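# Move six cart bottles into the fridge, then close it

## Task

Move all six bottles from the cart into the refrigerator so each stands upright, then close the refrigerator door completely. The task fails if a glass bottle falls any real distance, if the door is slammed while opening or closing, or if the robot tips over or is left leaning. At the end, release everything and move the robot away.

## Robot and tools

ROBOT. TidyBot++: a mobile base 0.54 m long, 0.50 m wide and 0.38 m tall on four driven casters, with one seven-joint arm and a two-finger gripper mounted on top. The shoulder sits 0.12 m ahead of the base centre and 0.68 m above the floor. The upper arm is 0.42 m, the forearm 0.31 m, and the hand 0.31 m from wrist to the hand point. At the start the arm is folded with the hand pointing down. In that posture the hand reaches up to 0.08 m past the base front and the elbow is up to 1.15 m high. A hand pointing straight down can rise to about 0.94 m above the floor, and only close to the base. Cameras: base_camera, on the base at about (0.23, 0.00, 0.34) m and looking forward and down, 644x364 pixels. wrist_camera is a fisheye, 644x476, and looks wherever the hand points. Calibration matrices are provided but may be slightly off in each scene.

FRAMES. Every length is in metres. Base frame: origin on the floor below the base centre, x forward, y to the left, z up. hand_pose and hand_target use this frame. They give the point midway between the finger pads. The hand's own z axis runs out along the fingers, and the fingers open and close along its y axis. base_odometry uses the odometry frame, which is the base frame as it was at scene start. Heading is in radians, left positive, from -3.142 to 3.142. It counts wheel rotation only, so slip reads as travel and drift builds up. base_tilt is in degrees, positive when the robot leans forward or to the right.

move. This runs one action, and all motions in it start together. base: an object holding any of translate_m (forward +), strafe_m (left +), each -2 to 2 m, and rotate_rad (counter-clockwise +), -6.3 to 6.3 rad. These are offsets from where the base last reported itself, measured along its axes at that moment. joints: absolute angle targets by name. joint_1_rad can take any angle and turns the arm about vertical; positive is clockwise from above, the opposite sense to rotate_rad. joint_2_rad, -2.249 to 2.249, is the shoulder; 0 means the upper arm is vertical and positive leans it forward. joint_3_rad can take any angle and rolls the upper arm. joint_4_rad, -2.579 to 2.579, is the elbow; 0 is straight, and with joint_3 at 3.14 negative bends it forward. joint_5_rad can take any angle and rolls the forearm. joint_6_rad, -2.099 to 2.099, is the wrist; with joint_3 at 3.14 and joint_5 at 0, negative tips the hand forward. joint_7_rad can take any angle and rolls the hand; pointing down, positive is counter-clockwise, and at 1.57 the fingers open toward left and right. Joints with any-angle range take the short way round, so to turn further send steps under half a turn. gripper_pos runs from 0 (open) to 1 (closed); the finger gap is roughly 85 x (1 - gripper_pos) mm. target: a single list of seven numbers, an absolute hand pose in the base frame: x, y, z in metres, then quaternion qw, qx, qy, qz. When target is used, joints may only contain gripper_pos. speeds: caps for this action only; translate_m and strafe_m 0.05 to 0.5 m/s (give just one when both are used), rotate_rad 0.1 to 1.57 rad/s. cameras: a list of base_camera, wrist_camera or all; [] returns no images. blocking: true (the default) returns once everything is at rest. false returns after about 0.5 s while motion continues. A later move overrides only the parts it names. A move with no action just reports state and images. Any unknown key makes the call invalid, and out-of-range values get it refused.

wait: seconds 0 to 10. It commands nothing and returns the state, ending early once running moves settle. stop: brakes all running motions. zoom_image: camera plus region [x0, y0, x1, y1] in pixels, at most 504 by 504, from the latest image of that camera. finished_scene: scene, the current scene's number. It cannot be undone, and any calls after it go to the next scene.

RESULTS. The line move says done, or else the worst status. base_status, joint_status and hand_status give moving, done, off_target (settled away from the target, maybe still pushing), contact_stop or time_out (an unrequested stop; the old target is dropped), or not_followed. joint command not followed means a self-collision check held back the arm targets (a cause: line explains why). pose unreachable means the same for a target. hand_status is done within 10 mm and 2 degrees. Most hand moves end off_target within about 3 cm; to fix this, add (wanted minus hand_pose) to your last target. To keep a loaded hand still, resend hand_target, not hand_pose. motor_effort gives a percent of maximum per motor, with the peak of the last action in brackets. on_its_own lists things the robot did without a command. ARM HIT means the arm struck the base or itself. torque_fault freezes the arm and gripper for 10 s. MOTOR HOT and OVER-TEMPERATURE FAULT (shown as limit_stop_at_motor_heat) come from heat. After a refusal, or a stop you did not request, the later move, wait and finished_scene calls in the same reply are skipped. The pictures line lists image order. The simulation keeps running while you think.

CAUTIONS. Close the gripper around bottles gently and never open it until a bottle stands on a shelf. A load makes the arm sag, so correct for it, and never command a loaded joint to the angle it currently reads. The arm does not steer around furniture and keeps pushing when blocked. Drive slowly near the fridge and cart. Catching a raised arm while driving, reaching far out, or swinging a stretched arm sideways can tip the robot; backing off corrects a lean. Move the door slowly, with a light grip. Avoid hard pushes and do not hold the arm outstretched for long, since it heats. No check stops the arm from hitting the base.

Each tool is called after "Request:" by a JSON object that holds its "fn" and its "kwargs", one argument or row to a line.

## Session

Request:
{"fn": "move", "kwargs": {

}}

Scene clock: 0.00 s.
base_odometry: x=+0.000 y=+0.000 heading=+0.000
base_tilt: forward=-0.7 right=-0.2
base_status: not commanded
joint_positions: joint_1_rad=+0.036 joint_2_rad=-0.325 joint_3_rad=+3.185 joint_4_rad=-2.549 joint_5_rad=-0.014 joint_6_rad=-0.850 joint_7_rad=+1.603 gripper_pos=+0.000
joint_status: not commanded
motor_effort: joint_1_rad=+0 joint_2_rad=-2 joint_3_rad=+2 joint_4_rad=+13 joint_5_rad=-1 joint_6_rad=+1 joint_7_rad=+0
hand_pose: x=+0.2557 y=-0.0045 z=+0.5790 quat_wxyz=(-0.010, +0.999, -0.027, +0.034) (m; base frame)
hand_target: x=+0.2560 y=-0.0045 z=+0.5792 quat_wxyz=(-0.010, +0.999, -0.027, +0.034) (m; base frame)
hand_status: not commanded
pictures: base_camera, wrist_camera
camera_calibration:
wrist_camera: T_world_to_cam=[[-0.0132366, -0.999729, 0.0191302, -0.0198254], [-0.995475, 0.011375, -0.0943436, 0.369006], [0.0941004, -0.0202924, -0.995356, 0.686672], [0, 0, 0, 1]] pos_world=[0.302458, -0.0100832, 0.718676]

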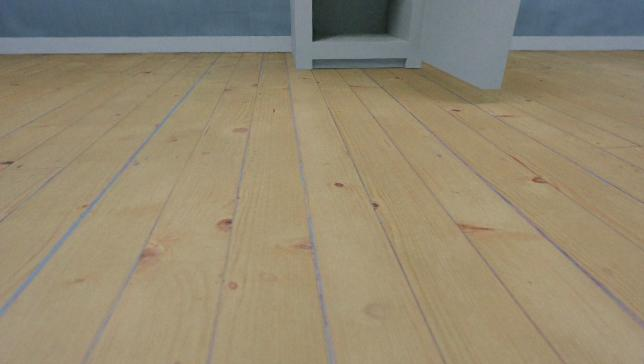

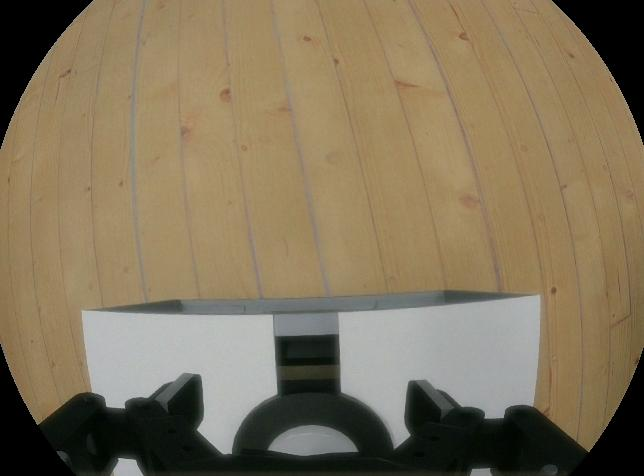

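Request:
{"fn": "move", "kwargs": {
  "joints": {"joint_1_rad": -0.012, "joint_2_rad": -0.46, "joint_3_rad": 3.14, "joint_4_rad": -1.416, "joint_5_rad": 0, "joint_6_rad": -0.8, "joint_7_rad": 1.57}
}}

Scene clock: 5.57 s.
move: done
base_odometry: x=+0.000 y=+0.000 heading=+0.000
base_tilt: forward=-0.7 right=-0.2
base_status: not commanded
joint_positions: joint_1_rad=+0.009 joint_2_rad=-0.437 joint_3_rad=+3.155 joint_4_rad=-1.437 joint_5_rad=-0.014 joint_6_rad=-0.833 joint_7_rad=+1.603 gripper_pos=+0.000
joint_status: all done
motor_effort: joint_1_rad=+0(1) joint_2_rad=-3(9) joint_3_rad=+2(2) joint_4_rad=+20(22) joint_5_rad=-1(2) joint_6_rad=+9(9) joint_7_rad=+1(1)
hand_pose: x=+0.5060 y=-0.0063 z=+1.1525 quat_wxyz=(+0.007, +0.793, +0.002, +0.609) (m; base frame)
hand_target: x=+0.4949 y=+0.0068 z=+1.1828 quat_wxyz=(-0.004, +0.769, +0.005, +0.639) (m; base frame)
hand_status: not commanded
pictures: base_camera, wrist_camera
camera_calibration:
wrist_camera: T_world_to_cam=[[-0.0316553, -0.99737, 0.0652041, -0.0730142], [-0.233575, -0.0560486, -0.970722, 1.29645], [0.971823, -0.0459586, -0.231186, -0.0911442], [0, 0, 0, 1]] pos_world=[0.389084, -0.00434661, 1.24219]

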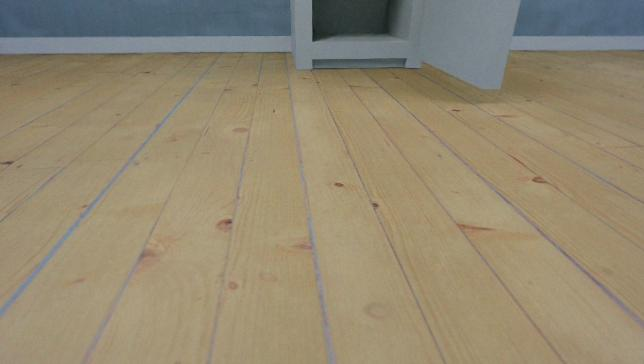

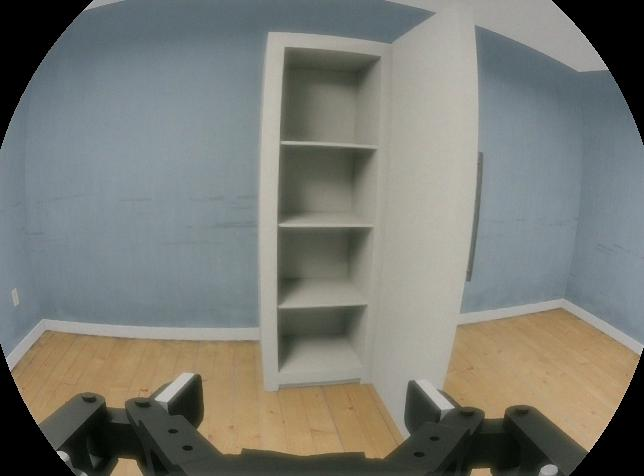

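Request:
{"fn": "move", "kwargs": {
  "base": {"rotate_rad": 1.2},
  "cameras": ["wrist_camera"]
}}

Scene clock: 13.97 s.
move: done
base_odometry: x=+0.000 y=+0.000 heading=+1.199
base_tilt: forward=-0.7 right=-0.2
base_status: done
joint_positions: joint_1_rad=+0.003 joint_2_rad=-0.437 joint_3_rad=+3.145 joint_4_rad=-1.437 joint_5_rad=-0.014 joint_6_rad=-0.832 joint_7_rad=+1.603 gripper_pos=+0.000
joint_status: not commanded
motor_effort: joint_1_rad=+1(1) joint_2_rad=-4(6) joint_3_rad=+2(3) joint_4_rad=+20(20) joint_5_rad=-1(2) joint_6_rad=+9(9) joint_7_rad=+0(1)
hand_pose: x=+0.5061 y=+0.0016 z=+1.1528 quat_wxyz=(+0.004, +0.793, +0.009, +0.609) (m; base frame)
hand_target: x=+0.4949 y=+0.0068 z=+1.1828 quat_wxyz=(-0.004, +0.769, +0.005, +0.639) (m; base frame)
hand_status: not commanded
pictures: wrist_camera
camera_calibration:
wrist_camera: T_world_to_cam=[[-0.0167493, -0.997445, 0.0694415, -0.0776558], [-0.231577, -0.0636928, -0.970729, 1.2962], [0.972672, -0.0323401, -0.229919, -0.0926599], [0, 0, 0, 1]] pos_world=[0.388997, 0.00210446, 1.24235]

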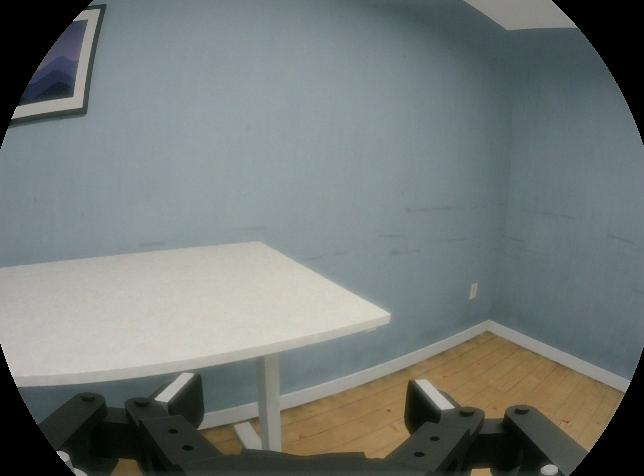

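Request:
{"fn": "move", "kwargs": {
  "base": {"rotate_rad": 1.4},
  "cameras": ["wrist_camera"]
}}

Request:
{"fn": "move", "kwargs": {
  "base": {"rotate_rad": 1.4},
  "cameras": ["wrist_camera"]
}}

Scene clock: 27.07 s.
move: done
base_odometry: x=+0.000 y=+0.000 heading=+2.598
base_tilt: forward=-0.7 right=-0.2
base_status: done
joint_positions: joint_1_rad=+0.001 joint_2_rad=-0.437 joint_3_rad=+3.141 joint_4_rad=-1.437 joint_5_rad=-0.014 joint_6_rad=-0.832 joint_7_rad=+1.603 gripper_pos=+0.000
joint_status: not commanded
motor_effort: joint_1_rad=+0(1) joint_2_rad=-4(6) joint_3_rad=+2(3) joint_4_rad=+20(21) joint_5_rad=-1(2) joint_6_rad=+9(9) joint_7_rad=+0(1)
hand_pose: x=+0.5060 y=+0.0045 z=+1.1529 quat_wxyz=(+0.003, +0.793, +0.012, +0.609) (m; base frame)
hand_target: x=+0.4949 y=+0.0068 z=+1.1828 quat_wxyz=(-0.004, +0.769, +0.005, +0.639) (m; base frame)
hand_status: not commanded
pictures: wrist_camera
camera_calibration:
wrist_camera: T_world_to_cam=[[-0.0112697, -0.99741, 0.071037, -0.0793896], [-0.230897, -0.0665259, -0.970701, 1.29608], [0.972913, -0.0273417, -0.229549, -0.0930749], [0, 0, 0, 1]] pos_world=[0.38892, 0.00449427, 1.24238]

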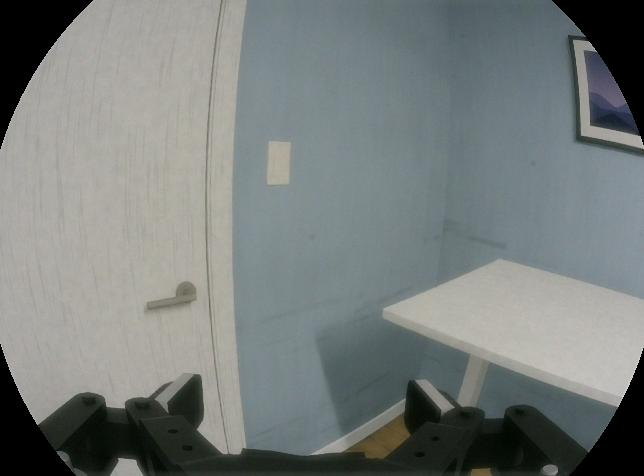

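Scene clock: 29.27 s.
move: done
base_odometry: x=+0.000 y=+0.000 heading=-2.286
base_tilt: forward=-0.7 right=-0.2
base_status: done
joint_positions: joint_1_rad=+0.000 joint_2_rad=-0.437 joint_3_rad=+3.139 joint_4_rad=-1.437 joint_5_rad=-0.014 joint_6_rad=-0.831 joint_7_rad=+1.603 gripper_pos=+0.000
joint_status: not commanded
motor_effort: joint_1_rad=+0(1) joint_2_rad=-4(6) joint_3_rad=+1(4) joint_4_rad=+19(21) joint_5_rad=-1(2) joint_6_rad=+9(9) joint_7_rad=+1(1)
hand_pose: x=+0.5060 y=+0.0060 z=+1.1530 quat_wxyz=(+0.002, +0.793, +0.013, +0.609) (m; base frame)
hand_target: x=+0.4949 y=+0.0068 z=+1.1828 quat_wxyz=(-0.004, +0.769, +0.005, +0.639) (m; base frame)
hand_status: not commanded
pictures: wrist_camera
camera_calibration:
wrist_camera: T_world_to_cam=[[-0.00833322, -0.99738, 0.0718654, -0.0803002], [-0.230521, -0.0680161, -0.970687, 1.29602], [0.973032, -0.0246554, -0.22935, -0.0933082], [0, 0, 0, 1]] pos_world=[0.388883, 0.00576006, 1.2424]

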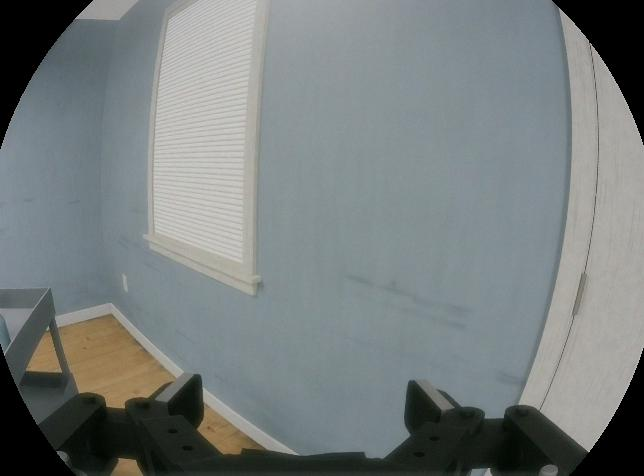

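Request:
{"fn": "move", "kwargs": {
  "base": {"rotate_rad": 0.9},
  "cameras": ["base_camera", "wrist_camera"]
}}

Scene clock: 35.33 s.
move: done
base_odometry: x=+0.000 y=+0.000 heading=-1.386
base_tilt: forward=-0.7 right=-0.2
base_status: done
joint_positions: joint_1_rad=-0.001 joint_2_rad=-0.437 joint_3_rad=+3.138 joint_4_rad=-1.437 joint_5_rad=-0.014 joint_6_rad=-0.831 joint_7_rad=+1.603 gripper_pos=+0.000
joint_status: not commanded
motor_effort: joint_1_rad=+0(1) joint_2_rad=-4(5) joint_3_rad=+2(4) joint_4_rad=+20(21) joint_5_rad=-1(2) joint_6_rad=+9(9) joint_7_rad=+1(1)
hand_pose: x=+0.5060 y=+0.0068 z=+1.1530 quat_wxyz=(+0.002, +0.793, +0.014, +0.609) (m; base frame)
hand_target: x=+0.4949 y=+0.0068 z=+1.1828 quat_wxyz=(-0.004, +0.769, +0.005, +0.639) (m; base frame)
hand_status: not commanded
pictures: base_camera, wrist_camera
camera_calibration:
wrist_camera: T_world_to_cam=[[-0.00673755, -0.997359, 0.0723112, -0.0807927], [-0.230351, -0.0688201, -0.970671, 1.29599], [0.973084, -0.0231969, -0.229279, -0.0933864], [0, 0, 0, 1]] pos_world=[0.388861, 0.00644425, 1.24241]

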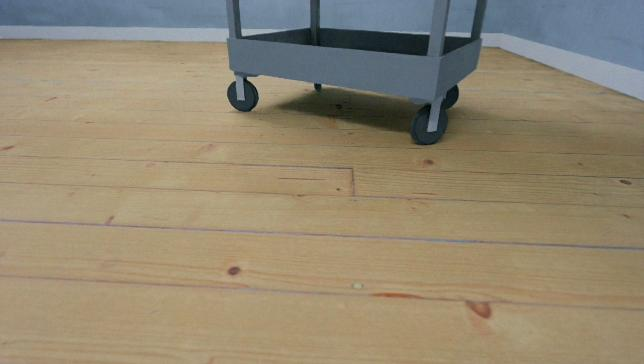

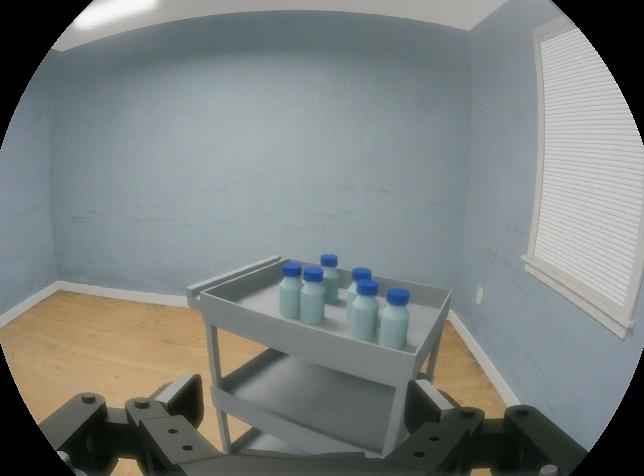

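Request:
{"fn": "zoom_image", "kwargs": {
  "camera": "wrist_camera",
  "region": [180, 240, 460, 400]
}}

Scaled by 1.800.

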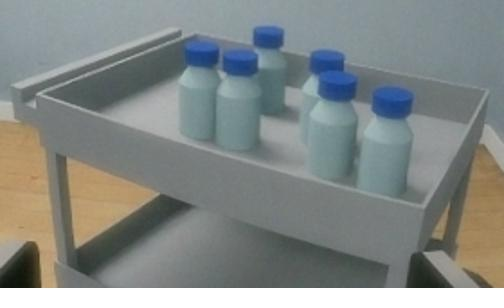

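Request:
{"fn": "zoom_image", "kwargs": {
  "camera": "base_camera",
  "region": [444, 10, 644, 150]
}}

Request:
{"fn": "zoom_image", "kwargs": {
  "camera": "base_camera",
  "region": [204, 10, 504, 160]
}}

Scaled by 2.520.

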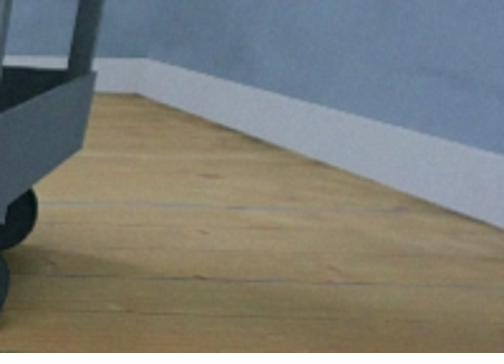

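Scaled by 1.680.

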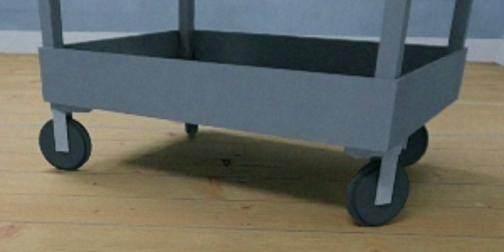

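Request:
{"fn": "move", "kwargs": {
  "base": {"translate_m": 0.26, "strafe_m": -0.505, "rotate_rad": 0.297},
  "joints": {"joint_1_rad": -0.012, "joint_2_rad": -0.20, "joint_4_rad": -1.35, "joint_6_rad": -1.0},
  "cameras": ["base_camera", "wrist_camera"]
}}

Scene clock: 206.83 s.
move: done
base_odometry: x=-0.449 y=-0.348 heading=-1.088
base_tilt: forward=-0.7 right=-0.2
base_status: done
joint_positions: joint_1_rad=-0.003 joint_2_rad=-0.197 joint_3_rad=+3.144 joint_4_rad=-1.373 joint_5_rad=-0.014 joint_6_rad=-0.958 joint_7_rad=+1.603 gripper_pos=+0.000
joint_status: all done
motor_effort: joint_1_rad=+0(3) joint_2_rad=-13(17) joint_3_rad=+1(5) joint_4_rad=+21(22) joint_5_rad=-1(2) joint_6_rad=+8(10) joint_7_rad=+0(1)
hand_pose: x=+0.5901 y=+0.0051 z=+1.0490 quat_wxyz=(+0.000, +0.876, +0.013, +0.483) (m; base frame)
hand_target: x=+0.5828 y=+0.0078 z=+1.0522 quat_wxyz=(-0.003, +0.880, +0.006, +0.476) (m; base frame)
hand_status: not commanded
pictures: base_camera, wrist_camera
camera_calibration:
wrist_camera: T_world_to_cam=[[0.0132229, -0.997385, 0.0710457, -0.0848824], [-0.509849, -0.0678468, -0.857585, 1.26067], [0.860162, -0.0248828, -0.509413, 0.161362], [0, 0, 0, 1]] pos_world=[0.505077, 0.00488728, 1.16936]

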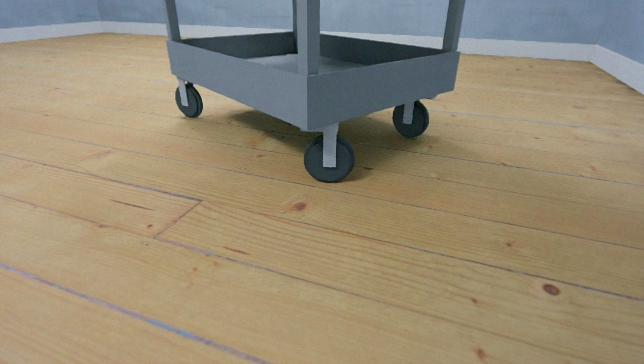

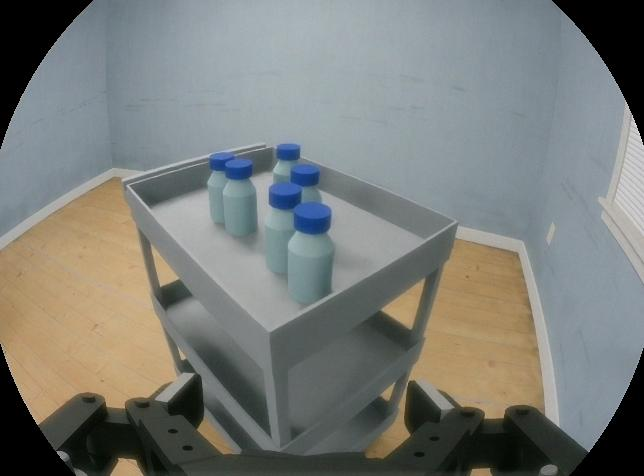

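Request:
{"fn": "zoom_image", "kwargs": {
  "camera": "wrist_camera",
  "region": [180, 130, 380, 340]
}}

Scaled by 2.400.

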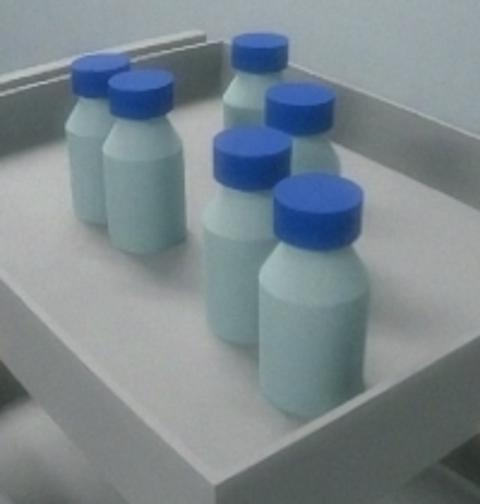

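Request:
{"fn": "move", "kwargs": {
  "base": {"translate_m": 0.27},
  "joints": {"joint_1_rad": -0.012, "joint_2_rad": 0.088, "joint_4_rad": -1.245, "joint_6_rad": -0.79},
  "cameras": ["base_camera", "wrist_camera"]
}}

Scene clock: 233.90 s.
move: done
base_odometry: x=-0.324 y=-0.588 heading=-1.089
base_tilt: forward=-0.7 right=-0.2
base_status: done
joint_positions: joint_1_rad=-0.003 joint_2_rad=+0.117 joint_3_rad=+3.144 joint_4_rad=-1.267 joint_5_rad=-0.014 joint_6_rad=-0.821 joint_7_rad=+1.603 gripper_pos=+0.000
joint_status: all done
motor_effort: joint_1_rad=+0(1) joint_2_rad=-25(32) joint_3_rad=+1(3) joint_4_rad=+21(23) joint_5_rad=-1(1) joint_6_rad=+8(9) joint_7_rad=+0(1)
hand_pose: x=+0.7279 y=+0.0050 z=+0.9737 quat_wxyz=(+0.000, +0.892, +0.013, +0.451) (m; base frame)
hand_target: x=+0.7264 y=+0.0096 z=+1.0117 quat_wxyz=(-0.004, +0.873, +0.006, +0.488) (m; base frame)
hand_status: not commanded
pictures: base_camera, wrist_camera
camera_calibration:
wrist_camera: T_world_to_cam=[[0.0164206, -0.997401, 0.0701502, -0.0828579], [-0.569495, -0.0669968, -0.81926, 1.27238], [0.821831, -0.0264974, -0.569115, 0.0905036], [0, 0, 0, 1]] pos_world=[0.651595, 0.00500089, 1.09973]

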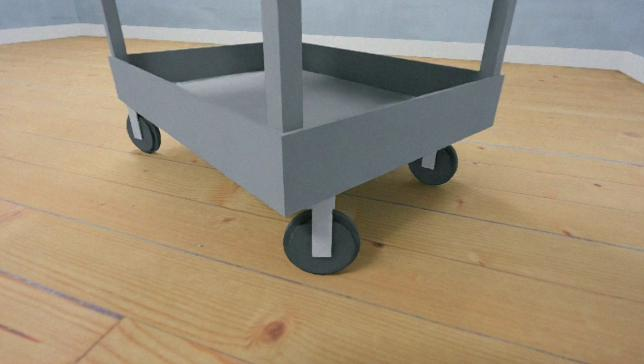

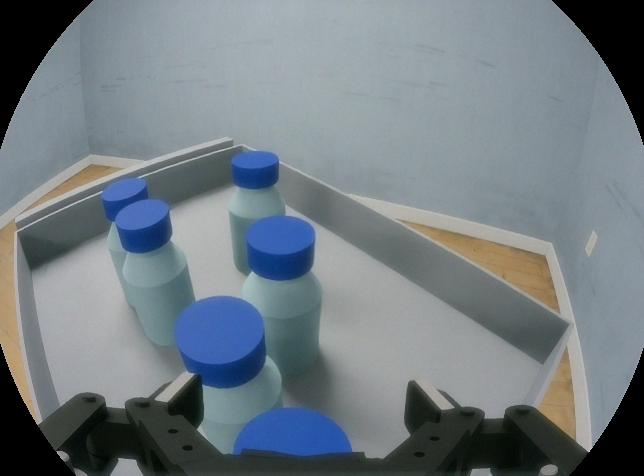

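Request:
{"fn": "zoom_image", "kwargs": {
  "camera": "wrist_camera",
  "region": [160, 290, 480, 476]
}}

Scaled by 1.575.

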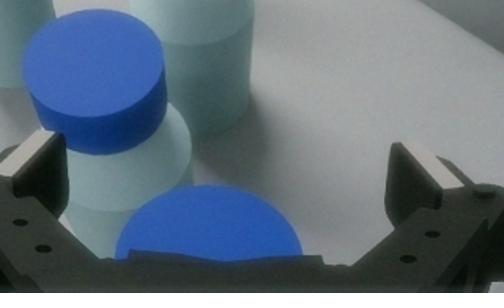

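Request:
{"fn": "move", "kwargs": {
  "base": {"translate_m": 0.007, "strafe_m": 0.006},
  "speeds": {"translate_m": 0.05},
  "cameras": []
}}

Request:
{"fn": "move", "kwargs": {
  "joints": {"joint_1_rad": -0.012, "joint_2_rad": 0.078, "joint_4_rad": -1.478, "joint_6_rad": -0.618},
  "cameras": ["wrist_camera"]
}}

Scene clock: 255.90 s.
move: done
base_odometry: x=-0.315 y=-0.591 heading=-1.089
base_tilt: forward=-0.7 right=-0.2
base_status: done
joint_positions: joint_1_rad=-0.004 joint_2_rad=+0.116 joint_3_rad=+3.143 joint_4_rad=-1.267 joint_5_rad=-0.014 joint_6_rad=-0.821 joint_7_rad=+1.603 gripper_pos=+0.000
joint_status: not commanded
motor_effort: joint_1_rad=+0(3) joint_2_rad=-25(28) joint_3_rad=+1(3) joint_4_rad=+22(22) joint_5_rad=-1(2) joint_6_rad=+7(8) joint_7_rad=+0(1)
hand_pose: x=+0.7275 y=+0.0062 z=+0.9749 quat_wxyz=(+0.000, +0.892, +0.014, +0.452) (m; base frame)
hand_target: x=+0.7264 y=+0.0096 z=+1.0117 quat_wxyz=(-0.004, +0.873, +0.006, +0.488) (m; base frame)
hand_status: not commanded
pictures: none
No camera images: "cameras" was empty.

Scene clock: 257.20 s.
move: done
base_odometry: x=-0.315 y=-0.591 heading=-1.089
base_tilt: forward=-0.7 right=-0.2
base_status: not commanded
joint_positions: joint_1_rad=-0.004 joint_2_rad=+0.108 joint_3_rad=+3.143 joint_4_rad=-1.456 joint_5_rad=-0.014 joint_6_rad=-0.654 joint_7_rad=+1.603 gripper_pos=+0.000
joint_status: all done
motor_effort: joint_1_rad=+0(2) joint_2_rad=-25(26) joint_3_rad=+1(2) joint_4_rad=+21(24) joint_5_rad=-1(1) joint_6_rad=+8(9) joint_7_rad=+0(1)
hand_pose: x=+0.7271 y=+0.0056 z=+0.9145 quat_wxyz=(+0.000, +0.895, +0.012, +0.446) (m; base frame)
hand_target: x=+0.7224 y=+0.0095 z=+0.9294 quat_wxyz=(-0.003, +0.885, +0.006, +0.465) (m; base frame)
hand_status: not commanded
pictures: wrist_camera
camera_calibration:
wrist_camera: T_world_to_cam=[[0.0168896, -0.997427, 0.0696741, -0.0780223], [-0.580252, -0.0665269, -0.811716, 1.22436], [0.814262, -0.026719, -0.579882, 0.0728435], [0, 0, 0, 1]] pos_world=[0.652442, 0.00557784, 1.04151]

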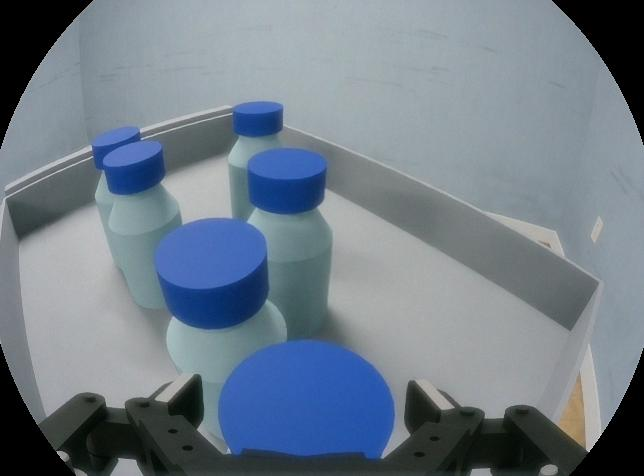

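Request:
{"fn": "move", "kwargs": {
  "base": {"translate_m": -0.018},
  "speeds": {"translate_m": 0.05},
  "joints": {"joint_1_rad": -0.012, "joint_2_rad": 0.079, "joint_4_rad": -1.515, "joint_6_rad": -0.58},
  "cameras": ["wrist_camera"]
}}

Scene clock: 285.77 s.
move: done
base_odometry: x=-0.324 y=-0.575 heading=-1.090
base_tilt: forward=-0.7 right=-0.2
base_status: done
joint_positions: joint_1_rad=-0.004 joint_2_rad=+0.106 joint_3_rad=+3.143 joint_4_rad=-1.496 joint_5_rad=-0.014 joint_6_rad=-0.610 joint_7_rad=+1.603 gripper_pos=+0.000
joint_status: all done
motor_effort: joint_1_rad=+1(3) joint_2_rad=-25(29) joint_3_rad=+1(2) joint_4_rad=+22(22) joint_5_rad=-1(1) joint_6_rad=+7(8) joint_7_rad=+1(1)
hand_pose: x=+0.7273 y=+0.0055 z=+0.9042 quat_wxyz=(+0.001, +0.894, +0.012, +0.448) (m; base frame)
hand_target: x=+0.7227 y=+0.0095 z=+0.9174 quat_wxyz=(-0.003, +0.885, +0.006, +0.465) (m; base frame)
hand_status: not commanded
pictures: wrist_camera
camera_calibration:
wrist_camera: T_world_to_cam=[[0.0158233, -0.997438, 0.0697669, -0.0767802], [-0.575055, -0.0661591, -0.815435, 1.21576], [0.817962, -0.0272169, -0.574629, 0.0593189], [0, 0, 0, 1]] pos_world=[0.651823, 0.00546453, 1.03082]

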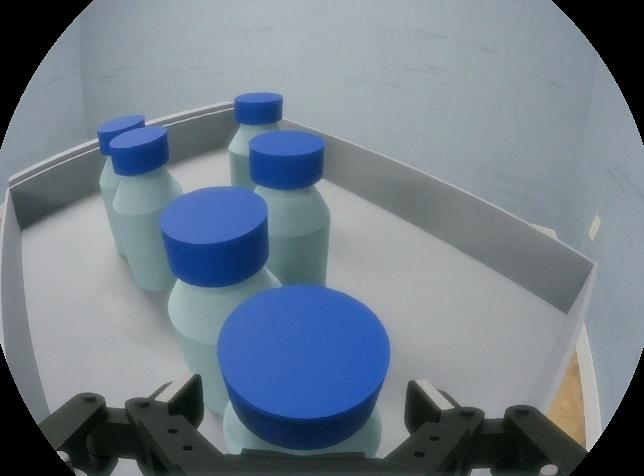

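Request:
{"fn": "move", "kwargs": {
  "joints": {"joint_1_rad": -0.012, "joint_2_rad": 0.081, "joint_4_rad": -1.58, "joint_6_rad": -0.51},
  "cameras": ["wrist_camera"]
}}

Scene clock: 293.00 s.
move: done
base_odometry: x=-0.324 y=-0.575 heading=-1.090
base_tilt: forward=-0.7 right=-0.2
base_status: not commanded
joint_positions: joint_1_rad=-0.004 joint_2_rad=+0.106 joint_3_rad=+3.143 joint_4_rad=-1.562 joint_5_rad=-0.014 joint_6_rad=-0.542 joint_7_rad=+1.603 gripper_pos=+0.000
joint_status: all done
motor_effort: joint_1_rad=+0(1) joint_2_rad=-24(26) joint_3_rad=+1(1) joint_4_rad=+21(22) joint_5_rad=-1(1) joint_6_rad=+7(8) joint_7_rad=+0(1)
hand_pose: x=+0.7263 y=+0.0052 z=+0.8842 quat_wxyz=(+0.001, +0.893, +0.012, +0.449) (m; base frame)
hand_target: x=+0.7229 y=+0.0095 z=+0.8971 quat_wxyz=(-0.003, +0.885, +0.006, +0.466) (m; base frame)
hand_status: not commanded
pictures: wrist_camera
camera_calibration:
wrist_camera: T_world_to_cam=[[0.0147416, -0.997448, 0.0698529, -0.0749071], [-0.573476, -0.0656624, -0.816587, 1.19869], [0.81909, -0.0280211, -0.57298, 0.0462844], [0, 0, 0, 1]] pos_world=[0.650611, 0.00528966, 1.01058]

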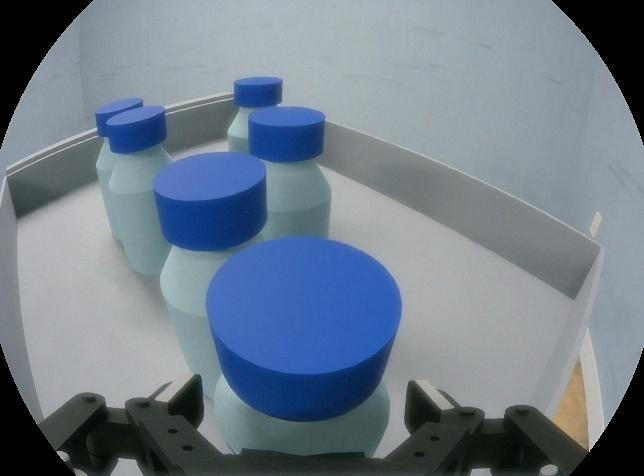

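Request:
{"fn": "move", "kwargs": {
  "joints": {"joint_1_rad": -0.012, "joint_2_rad": 0.083, "joint_4_rad": -1.622, "joint_6_rad": -0.468},
  "cameras": ["wrist_camera"]
}}

Scene clock: 296.33 s.
move: done
base_odometry: x=-0.324 y=-0.575 heading=-1.090
base_tilt: forward=-0.7 right=-0.2
base_status: not commanded
joint_positions: joint_1_rad=-0.004 joint_2_rad=+0.106 joint_3_rad=+3.143 joint_4_rad=-1.603 joint_5_rad=-0.014 joint_6_rad=-0.499 joint_7_rad=+1.603 gripper_pos=+0.000
joint_status: all done
motor_effort: joint_1_rad=+0(2) joint_2_rad=-25(26) joint_3_rad=+1(2) joint_4_rad=+21(22) joint_5_rad=-1(1) joint_6_rad=+7(8) joint_7_rad=+0(1)
hand_pose: x=+0.7251 y=+0.0050 z=+0.8716 quat_wxyz=(+0.001, +0.893, +0.011, +0.450) (m; base frame)
hand_target: x=+0.7218 y=+0.0095 z=+0.8827 quat_wxyz=(-0.003, +0.885, +0.006, +0.466) (m; base frame)
hand_status: not commanded
pictures: wrist_camera
camera_calibration:
wrist_camera: T_world_to_cam=[[0.0140244, -0.997452, 0.0699437, -0.0737374], [-0.572148, -0.0653724, -0.817541, 1.18756], [0.82003, -0.0285526, -0.571608, 0.0381956], [0, 0, 0, 1]] pos_world=[0.649172, 0.00517447, 0.997867]

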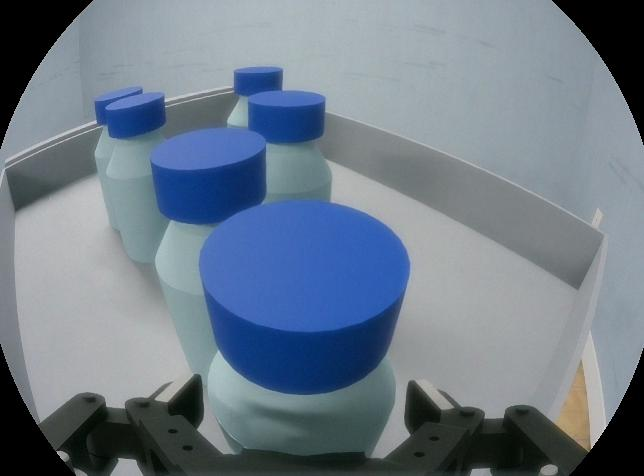

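Request:
{"fn": "move", "kwargs": {
  "joints": {"gripper_pos": 0.6},
  "cameras": ["wrist_camera"]
}}

Scene clock: 300.17 s.
move: off_target
base_odometry: x=-0.323 y=-0.575 heading=-1.090
base_tilt: forward=-0.7 right=-0.2
base_status: not commanded
joint_positions: joint_1_rad=-0.005 joint_2_rad=+0.105 joint_3_rad=+3.143 joint_4_rad=-1.604 joint_5_rad=-0.014 joint_6_rad=-0.497 joint_7_rad=+1.603 gripper_pos=+0.244
joint_status: gripper_pos off_target (ended at +0.244, target +0.600)
motor_effort: joint_1_rad=+1(2) joint_2_rad=-25(26) joint_3_rad=+2(2) joint_4_rad=+20(23) joint_5_rad=+0(1) joint_6_rad=+8(9) joint_7_rad=+1(1)
hand_pose: x=+0.7251 y=+0.0053 z=+0.8726 quat_wxyz=(+0.001, +0.892, +0.012, +0.451) (m; base frame)
hand_target: x=+0.7218 y=+0.0095 z=+0.8827 quat_wxyz=(-0.003, +0.885, +0.006, +0.466) (m; base frame)
hand_status: not commanded
pictures: wrist_camera
camera_calibration:
wrist_camera: T_world_to_cam=[[0.0143418, -0.997447, 0.0699596, -0.0737449], [-0.569929, -0.0656431, -0.819068, 1.18815], [0.821569, -0.028125, -0.569415, 0.0357771], [0, 0, 0, 1]] pos_world=[0.648827, 0.00544372, 0.99871]

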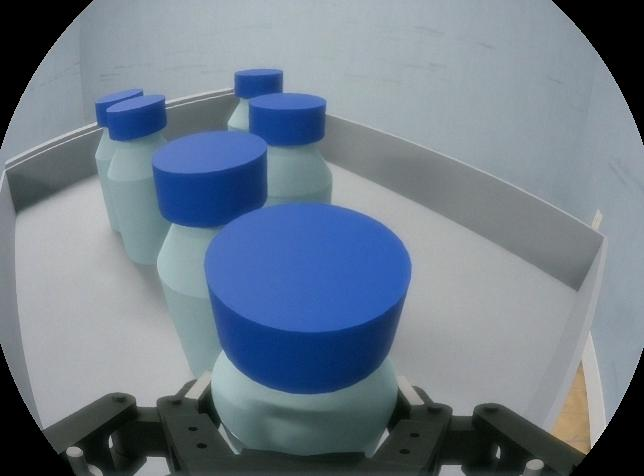

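Request:
{"fn": "move", "kwargs": {
  "joints": {"joint_1_rad": -0.012, "joint_2_rad": 0.08, "joint_4_rad": -1.42, "joint_6_rad": -0.68},
  "cameras": ["wrist_camera"]
}}

Request:
{"fn": "move", "kwargs": {
  "joints": {"joint_1_rad": -0.012, "joint_2_rad": 0.10, "joint_4_rad": -1.05, "joint_6_rad": -0.95},
  "cameras": ["wrist_camera"]
}}

Scene clock: 306.00 s.
move: done
base_odometry: x=-0.323 y=-0.575 heading=-1.090
base_tilt: forward=-0.7 right=-0.2
base_status: not commanded
joint_positions: joint_1_rad=-0.005 joint_2_rad=+0.109 joint_3_rad=+3.143 joint_4_rad=-1.459 joint_5_rad=-0.014 joint_6_rad=-0.654 joint_7_rad=+1.603 gripper_pos=+0.244
joint_status: all done
motor_effort: joint_1_rad=+0(2) joint_2_rad=-29(31) joint_3_rad=+1(2) joint_4_rad=+27(27) joint_5_rad=-1(1) joint_6_rad=+11(11) joint_7_rad=+0(1)
hand_pose: x=+0.7267 y=+0.0059 z=+0.9127 quat_wxyz=(+0.000, +0.896, +0.013, +0.444) (m; base frame)
hand_target: x=+0.7214 y=+0.0095 z=+0.9453 quat_wxyz=(-0.003, +0.887, +0.006, +0.462) (m; base frame)
hand_status: not commanded
pictures: wrist_camera
camera_calibration:
wrist_camera: T_world_to_cam=[[0.0176429, -0.997418, 0.0696127, -0.0780688], [-0.58282, -0.0668309, -0.809848, 1.22289], [0.81241, -0.0262836, -0.582494, 0.0758965], [0, 0, 0, 1]] pos_world=[0.652443, 0.00585451, 1.04]

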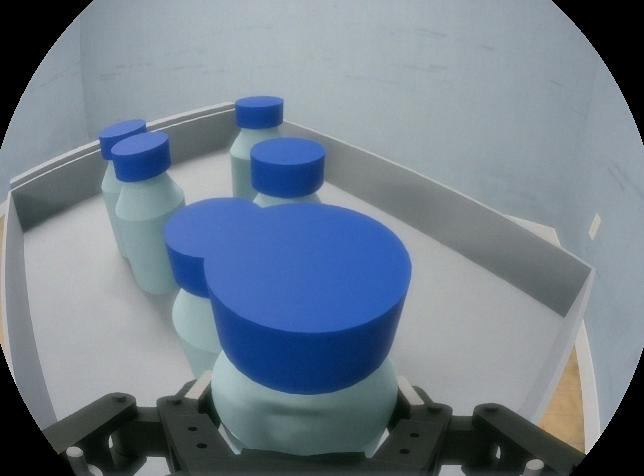

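Scene clock: 307.53 s.
move: off_target
base_odometry: x=-0.323 y=-0.575 heading=-1.090
base_tilt: forward=-0.7 right=-0.2
base_status: not commanded
joint_positions: joint_1_rad=-0.005 joint_2_rad=+0.112 joint_3_rad=+3.143 joint_4_rad=-1.092 joint_5_rad=-0.014 joint_6_rad=-0.923 joint_7_rad=+1.603 gripper_pos=+0.244
joint_status: joint_4_rad off_target (ended at -1.092, target -1.050); the others done
motor_effort: joint_1_rad=+0(1) joint_2_rad=-28(31) joint_3_rad=+1(1) joint_4_rad=+24(26) joint_5_rad=-1(1) joint_6_rad=+11(12) joint_7_rad=+0(1)
hand_pose: x=+0.7238 y=+0.0068 z=+1.0482 quat_wxyz=(+0.000, +0.874, +0.014, +0.486) (m; base frame)
hand_target: x=+0.7166 y=+0.0094 z=+1.0717 quat_wxyz=(-0.004, +0.867, +0.005, +0.498) (m; base frame)
hand_status: not commanded
pictures: wrist_camera
camera_calibration:
wrist_camera: T_world_to_cam=[[0.0147073, -0.99733, 0.0715369, -0.0865059], [-0.504001, -0.0691854, -0.860927, 1.32752], [0.863578, -0.0233928, -0.503673, 0.0375328], [0, 0, 0, 1]] pos_world=[0.63793, 0.00644783, 1.16799]

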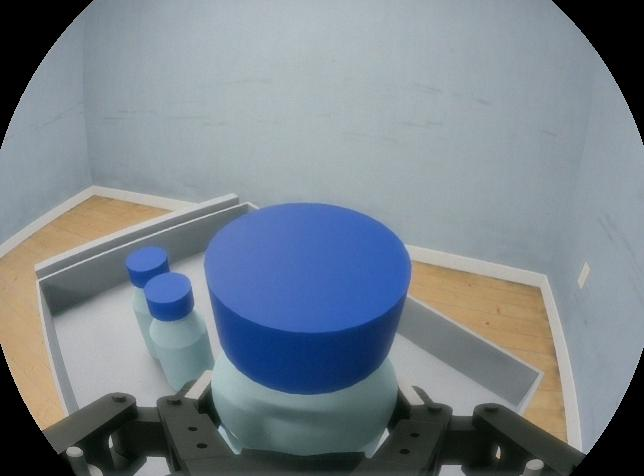

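Request:
{"fn": "move", "kwargs": {
  "base": {"translate_m": -0.35},
  "joints": {"joint_1_rad": -0.012, "joint_2_rad": -0.20, "joint_4_rad": -1.25, "joint_6_rad": -1.15},
  "speeds": {"translate_m": 0.3},
  "cameras": ["wrist_camera"]
}}

Request:
{"fn": "move", "kwargs": {
  "base": {"translate_m": 0.831, "strafe_m": 1.569, "rotate_rad": 1.247},
  "joints": {"joint_1_rad": -0.012, "joint_2_rad": -0.46, "joint_4_rad": -1.416, "joint_6_rad": -1.21},
  "speeds": {"translate_m": 0.4, "rotate_rad": 0.6},
  "cameras": ["base_camera", "wrist_camera"]
}}

Scene clock: 327.40 s.
move: done
base_odometry: x=-0.485 y=-0.265 heading=-1.090
base_tilt: forward=-0.7 right=-0.2
base_status: done
joint_positions: joint_1_rad=-0.005 joint_2_rad=-0.177 joint_3_rad=+3.143 joint_4_rad=-1.245 joint_5_rad=-0.014 joint_6_rad=-1.128 joint_7_rad=+1.603 gripper_pos=+0.244
joint_status: all done
motor_effort: joint_1_rad=+0(2) joint_2_rad=-16(35) joint_3_rad=+2(2) joint_4_rad=+23(26) joint_5_rad=-1(2) joint_6_rad=+10(12) joint_7_rad=+0(1)
hand_pose: x=+0.5730 y=+0.0066 z=+1.0650 quat_wxyz=(-0.001, +0.890, +0.016, +0.455) (m; base frame)
hand_target: x=+0.5597 y=+0.0074 z=+1.0674 quat_wxyz=(-0.003, +0.891, +0.006, +0.454) (m; base frame)
hand_status: not commanded
pictures: wrist_camera
camera_calibration:
wrist_camera: T_world_to_cam=[[0.0222677, -0.997212, 0.0712148, -0.0896401], [-0.562018, -0.0713976, -0.824038, 1.25991], [0.826825, -0.0216746, -0.562041, 0.259424], [0, 0, 0, 1]] pos_world=[0.495587, 0.00618686, 1.1904]

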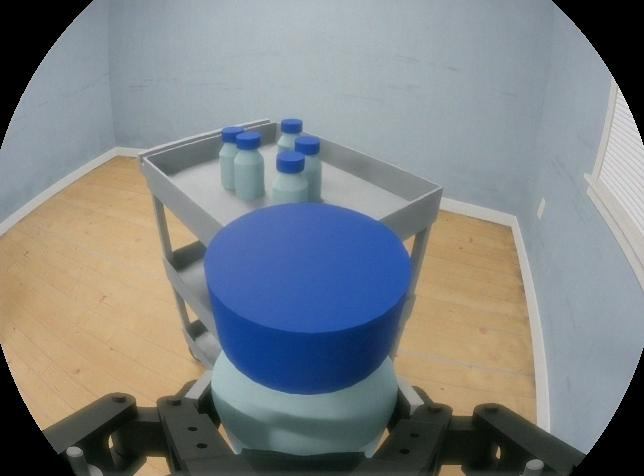

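Scene clock: 336.83 s.
move: time_out
base_odometry: x=+1.187 y=-0.275 heading=+0.149
base_tilt: forward=-0.7 right=-0.2
base_status: translate_m time_out (by the wheels' count: +0.783 of +0.831); strafe_m time_out (by the wheels' count: +1.478 of +1.569); the other done
joint_positions: joint_1_rad=-0.008 joint_2_rad=-0.434 joint_3_rad=+3.145 joint_4_rad=-1.422 joint_5_rad=-0.012 joint_6_rad=-1.196 joint_7_rad=+1.603 gripper_pos=+0.244
joint_status: all done
motor_effort: joint_1_rad=+0(7) joint_2_rad=-5(21) joint_3_rad=+2(10) joint_4_rad=+22(28) joint_5_rad=-1(6) joint_6_rad=+10(14) joint_7_rad=+1(1)
hand_pose: x=+0.4590 y=+0.0062 z=+1.0575 quat_wxyz=(+0.000, +0.887, +0.017, +0.461) (m; base frame)
hand_target: x=+0.4467 y=+0.0060 z=+1.0656 quat_wxyz=(-0.003, +0.883, +0.006, +0.469) (m; base frame)
hand_status: not commanded
pictures: base_camera, wrist_camera
camera_calibration:
wrist_camera: T_world_to_cam=[[0.0234355, -0.997089, 0.0725612, -0.0888912], [-0.551365, -0.0734355, -0.831026, 1.19215], [0.833935, -0.0205322, -0.55148, 0.335005], [0, 0, 0, 1]] pos_world=[0.380021, 0.00579236, 1.18191]

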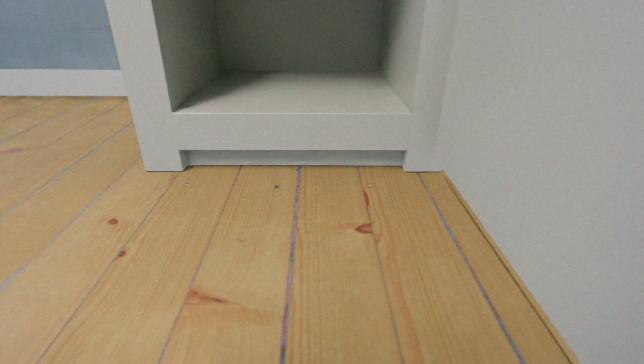

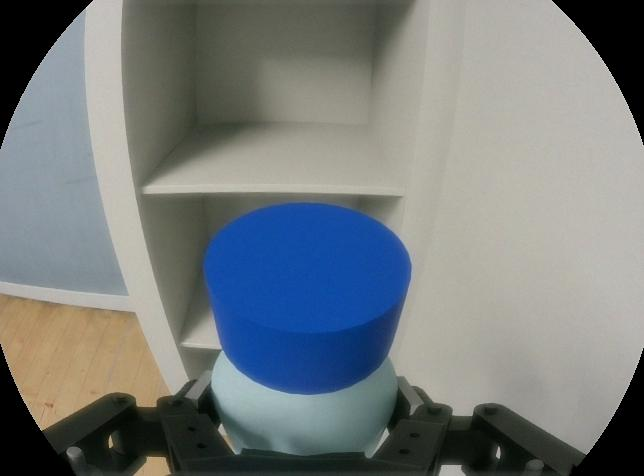

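Request:
{"fn": "move", "kwargs": {
  "base": {"translate_m": -0.25},
  "speeds": {"translate_m": 0.15},
  "cameras": ["base_camera", "wrist_camera"]
}}

Scene clock: 382.80 s.
move: done
base_odometry: x=+0.940 y=-0.313 heading=+0.149
base_tilt: forward=-0.7 right=-0.2
base_status: done
joint_positions: joint_1_rad=-0.008 joint_2_rad=-0.440 joint_3_rad=+3.144 joint_4_rad=-1.422 joint_5_rad=-0.012 joint_6_rad=-1.196 joint_7_rad=+1.603 gripper_pos=+0.244
joint_status: not commanded
motor_effort: joint_1_rad=+0(1) joint_2_rad=-5(10) joint_3_rad=+2(2) joint_4_rad=+23(23) joint_5_rad=-1(2) joint_6_rad=+11(11) joint_7_rad=+0(1)
hand_pose: x=+0.4570 y=+0.0063 z=+1.0593 quat_wxyz=(+0.000, +0.886, +0.017, +0.463) (m; base frame)
hand_target: x=+0.4467 y=+0.0060 z=+1.0656 quat_wxyz=(-0.003, +0.883, +0.006, +0.469) (m; base frame)
hand_status: not commanded
pictures: base_camera, wrist_camera
camera_calibration:
wrist_camera: T_world_to_cam=[[0.0232105, -0.997083, 0.072716, -0.0889699], [-0.546949, -0.0735495, -0.833929, 1.1936], [0.836844, -0.020416, -0.54706, 0.331646], [0, 0, 0, 1]] pos_world=[0.377369, 0.00584961, 1.18328]

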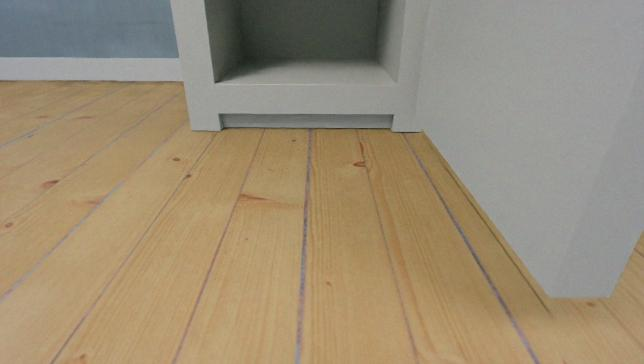

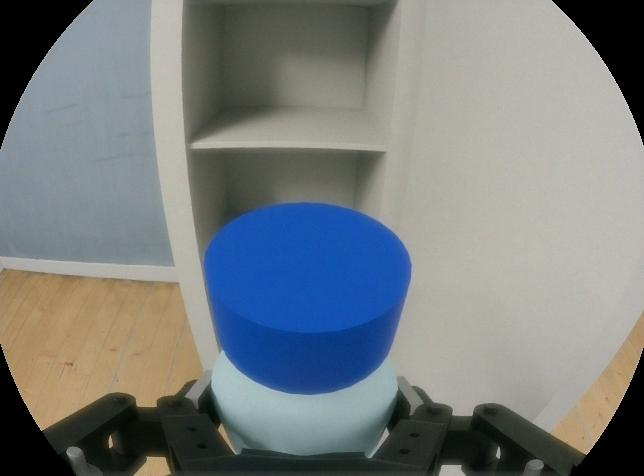

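Request:
{"fn": "move", "kwargs": {
  "base": {"translate_m": 0.25, "strafe_m": 0.043, "rotate_rad": 0.054},
  "speeds": {"translate_m": 0.15},
  "cameras": ["base_camera", "wrist_camera"]
}}

Scene clock: 443.67 s.
move: done
base_odometry: x=+1.180 y=-0.233 heading=+0.204
base_tilt: forward=-0.7 right=-0.2
base_status: done
joint_positions: joint_1_rad=-0.008 joint_2_rad=-0.442 joint_3_rad=+3.141 joint_4_rad=-1.422 joint_5_rad=-0.012 joint_6_rad=-1.196 joint_7_rad=+1.603 gripper_pos=+0.244
joint_status: not commanded
motor_effort: joint_1_rad=+1(1) joint_2_rad=-6(9) joint_3_rad=+2(3) joint_4_rad=+22(23) joint_5_rad=-1(3) joint_6_rad=+10(11) joint_7_rad=+1(1)
hand_pose: x=+0.4562 y=+0.0079 z=+1.0599 quat_wxyz=(-0.001, +0.886, +0.019, +0.464) (m; base frame)
hand_target: x=+0.4467 y=+0.0060 z=+1.0656 quat_wxyz=(-0.003, +0.883, +0.006, +0.469) (m; base frame)
hand_status: not commanded
pictures: base_camera, wrist_camera
camera_calibration:
wrist_camera: T_world_to_cam=[[0.0261801, -0.9969, 0.0741961, -0.0903306], [-0.545187, -0.0764506, -0.834821, 1.19395], [0.837906, -0.018595, -0.545498, 0.330507], [0, 0, 0, 1]] pos_world=[0.37636, 0.00737372, 1.18373]

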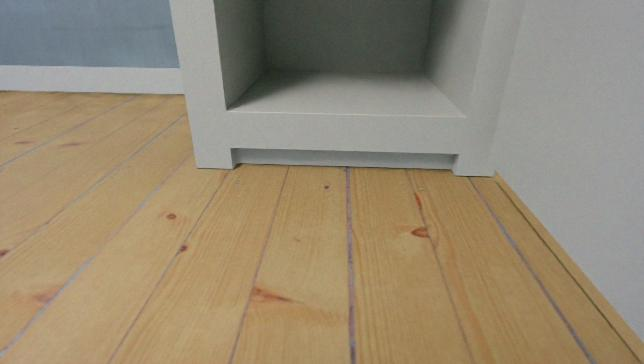

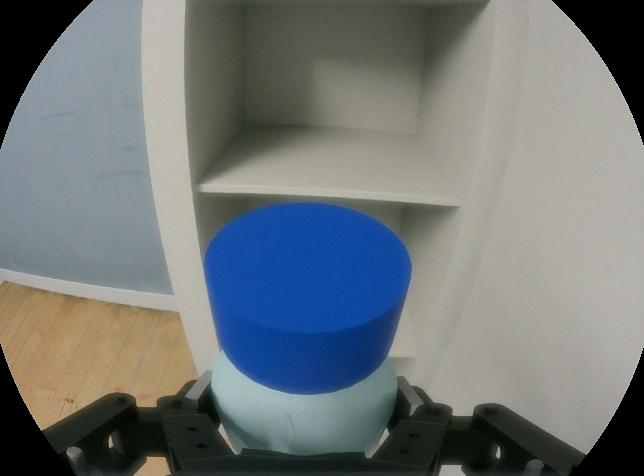

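Request:
{"fn": "zoom_image", "kwargs": {
  "camera": "base_camera",
  "region": [160, 80, 360, 200]
}}

Request:
{"fn": "zoom_image", "kwargs": {
  "camera": "base_camera",
  "region": [360, 80, 560, 200]
}}

Scaled by 2.520.

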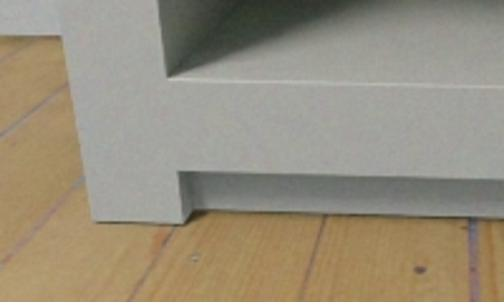

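Scaled by 2.520.

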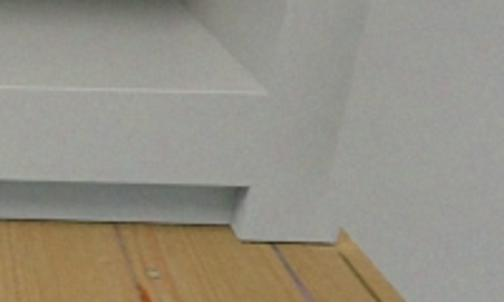

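Request:
{"fn": "move", "kwargs": {
  "base": {"strafe_m": -0.01, "rotate_rad": -0.01},
  "joints": {"joint_1_rad": -0.012, "joint_2_rad": 0.165, "joint_4_rad": -0.90, "joint_6_rad": -1.09},
  "speeds": {"strafe_m": 0.1},
  "cameras": ["base_camera", "wrist_camera"]
}}

Scene clock: 486.33 s.
move: off_target
base_odometry: x=+1.182 y=-0.243 heading=+0.195
base_tilt: forward=-0.7 right=-0.2
base_status: done
joint_positions: joint_1_rad=-0.008 joint_2_rad=+0.195 joint_3_rad=+3.142 joint_4_rad=-0.944 joint_5_rad=-0.012 joint_6_rad=-1.139 joint_7_rad=+1.603 gripper_pos=+0.244
joint_status: joint_4_rad off_target (ended at -0.944, target -0.900); the others done
motor_effort: joint_1_rad=+0(1) joint_2_rad=-30(33) joint_3_rad=+1(5) joint_4_rad=+23(25) joint_5_rad=-1(2) joint_6_rad=+9(12) joint_7_rad=+0(1)
hand_pose: x=+0.7228 y=+0.0095 z=+1.0237 quat_wxyz=(-0.001, +0.908, +0.018, +0.418) (m; base frame)
hand_target: x=+0.7227 y=+0.0094 z=+1.0775 quat_wxyz=(-0.004, +0.881, +0.006, +0.474) (m; base frame)
hand_status: not commanded
pictures: base_camera, wrist_camera
camera_calibration:
wrist_camera: T_world_to_cam=[[0.0319325, -0.996925, 0.0715621, -0.0945454], [-0.627215, -0.0757332, -0.775155, 1.3074], [0.778191, -0.0201322, -0.627705, 0.214789], [0, 0, 0, 1]] pos_world=[0.655895, 0.00908326, 1.15503]

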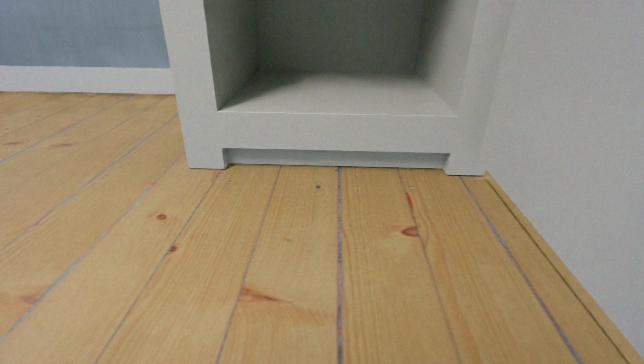

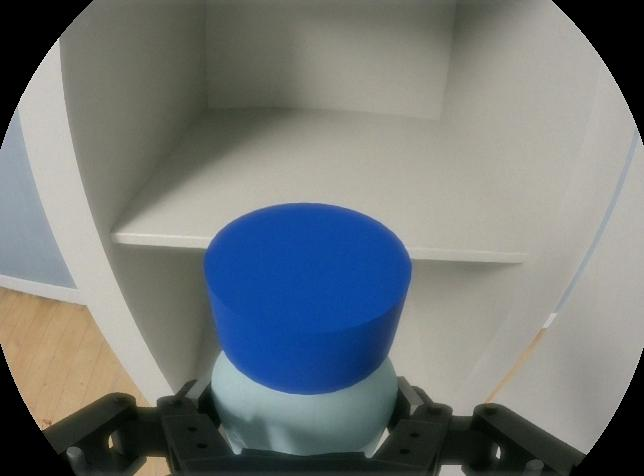

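Request:
{"fn": "move", "kwargs": {
  "joints": {"joint_1_rad": -0.012, "joint_2_rad": 0.165, "joint_4_rad": -0.855, "joint_6_rad": -1.05},
  "cameras": ["wrist_camera"]
}}

Scene clock: 506.80 s.
move: done
base_odometry: x=+1.182 y=-0.243 heading=+0.195
base_tilt: forward=-0.7 right=-0.2
base_status: not commanded
joint_positions: joint_1_rad=-0.008 joint_2_rad=+0.196 joint_3_rad=+3.142 joint_4_rad=-0.891 joint_5_rad=-0.012 joint_6_rad=-1.096 joint_7_rad=+1.603 gripper_pos=+0.244
joint_status: all done
motor_effort: joint_1_rad=+1(2) joint_2_rad=-30(32) joint_3_rad=+1(1) joint_4_rad=+23(25) joint_5_rad=-1(1) joint_6_rad=+10(12) joint_7_rad=+1(1)
hand_pose: x=+0.7338 y=+0.0095 z=+1.0621 quat_wxyz=(+0.000, +0.887, +0.018, +0.461) (m; base frame)
hand_target: x=+0.7292 y=+0.0095 z=+1.1124 quat_wxyz=(-0.004, +0.860, +0.005, +0.511) (m; base frame)
hand_status: not commanded
pictures: wrist_camera
camera_calibration:
wrist_camera: T_world_to_cam=[[0.0245279, -0.997008, 0.0733025, -0.0940422], [-0.550206, -0.0746833, -0.831683, 1.34759], [0.834669, -0.019932, -0.550391, 0.106781], [0, 0, 0, 1]] pos_world=[0.654632, 0.00901, 1.18643]

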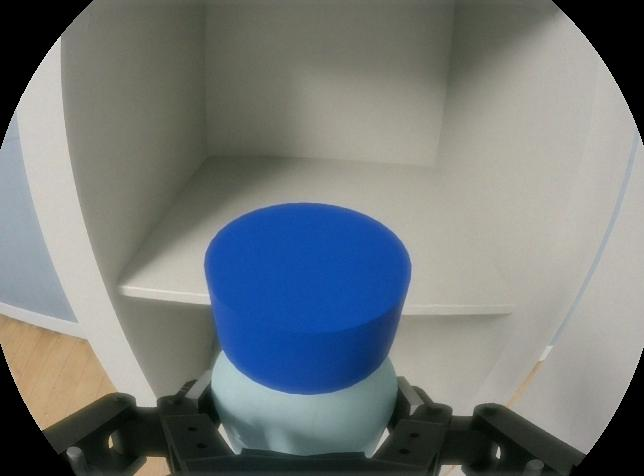

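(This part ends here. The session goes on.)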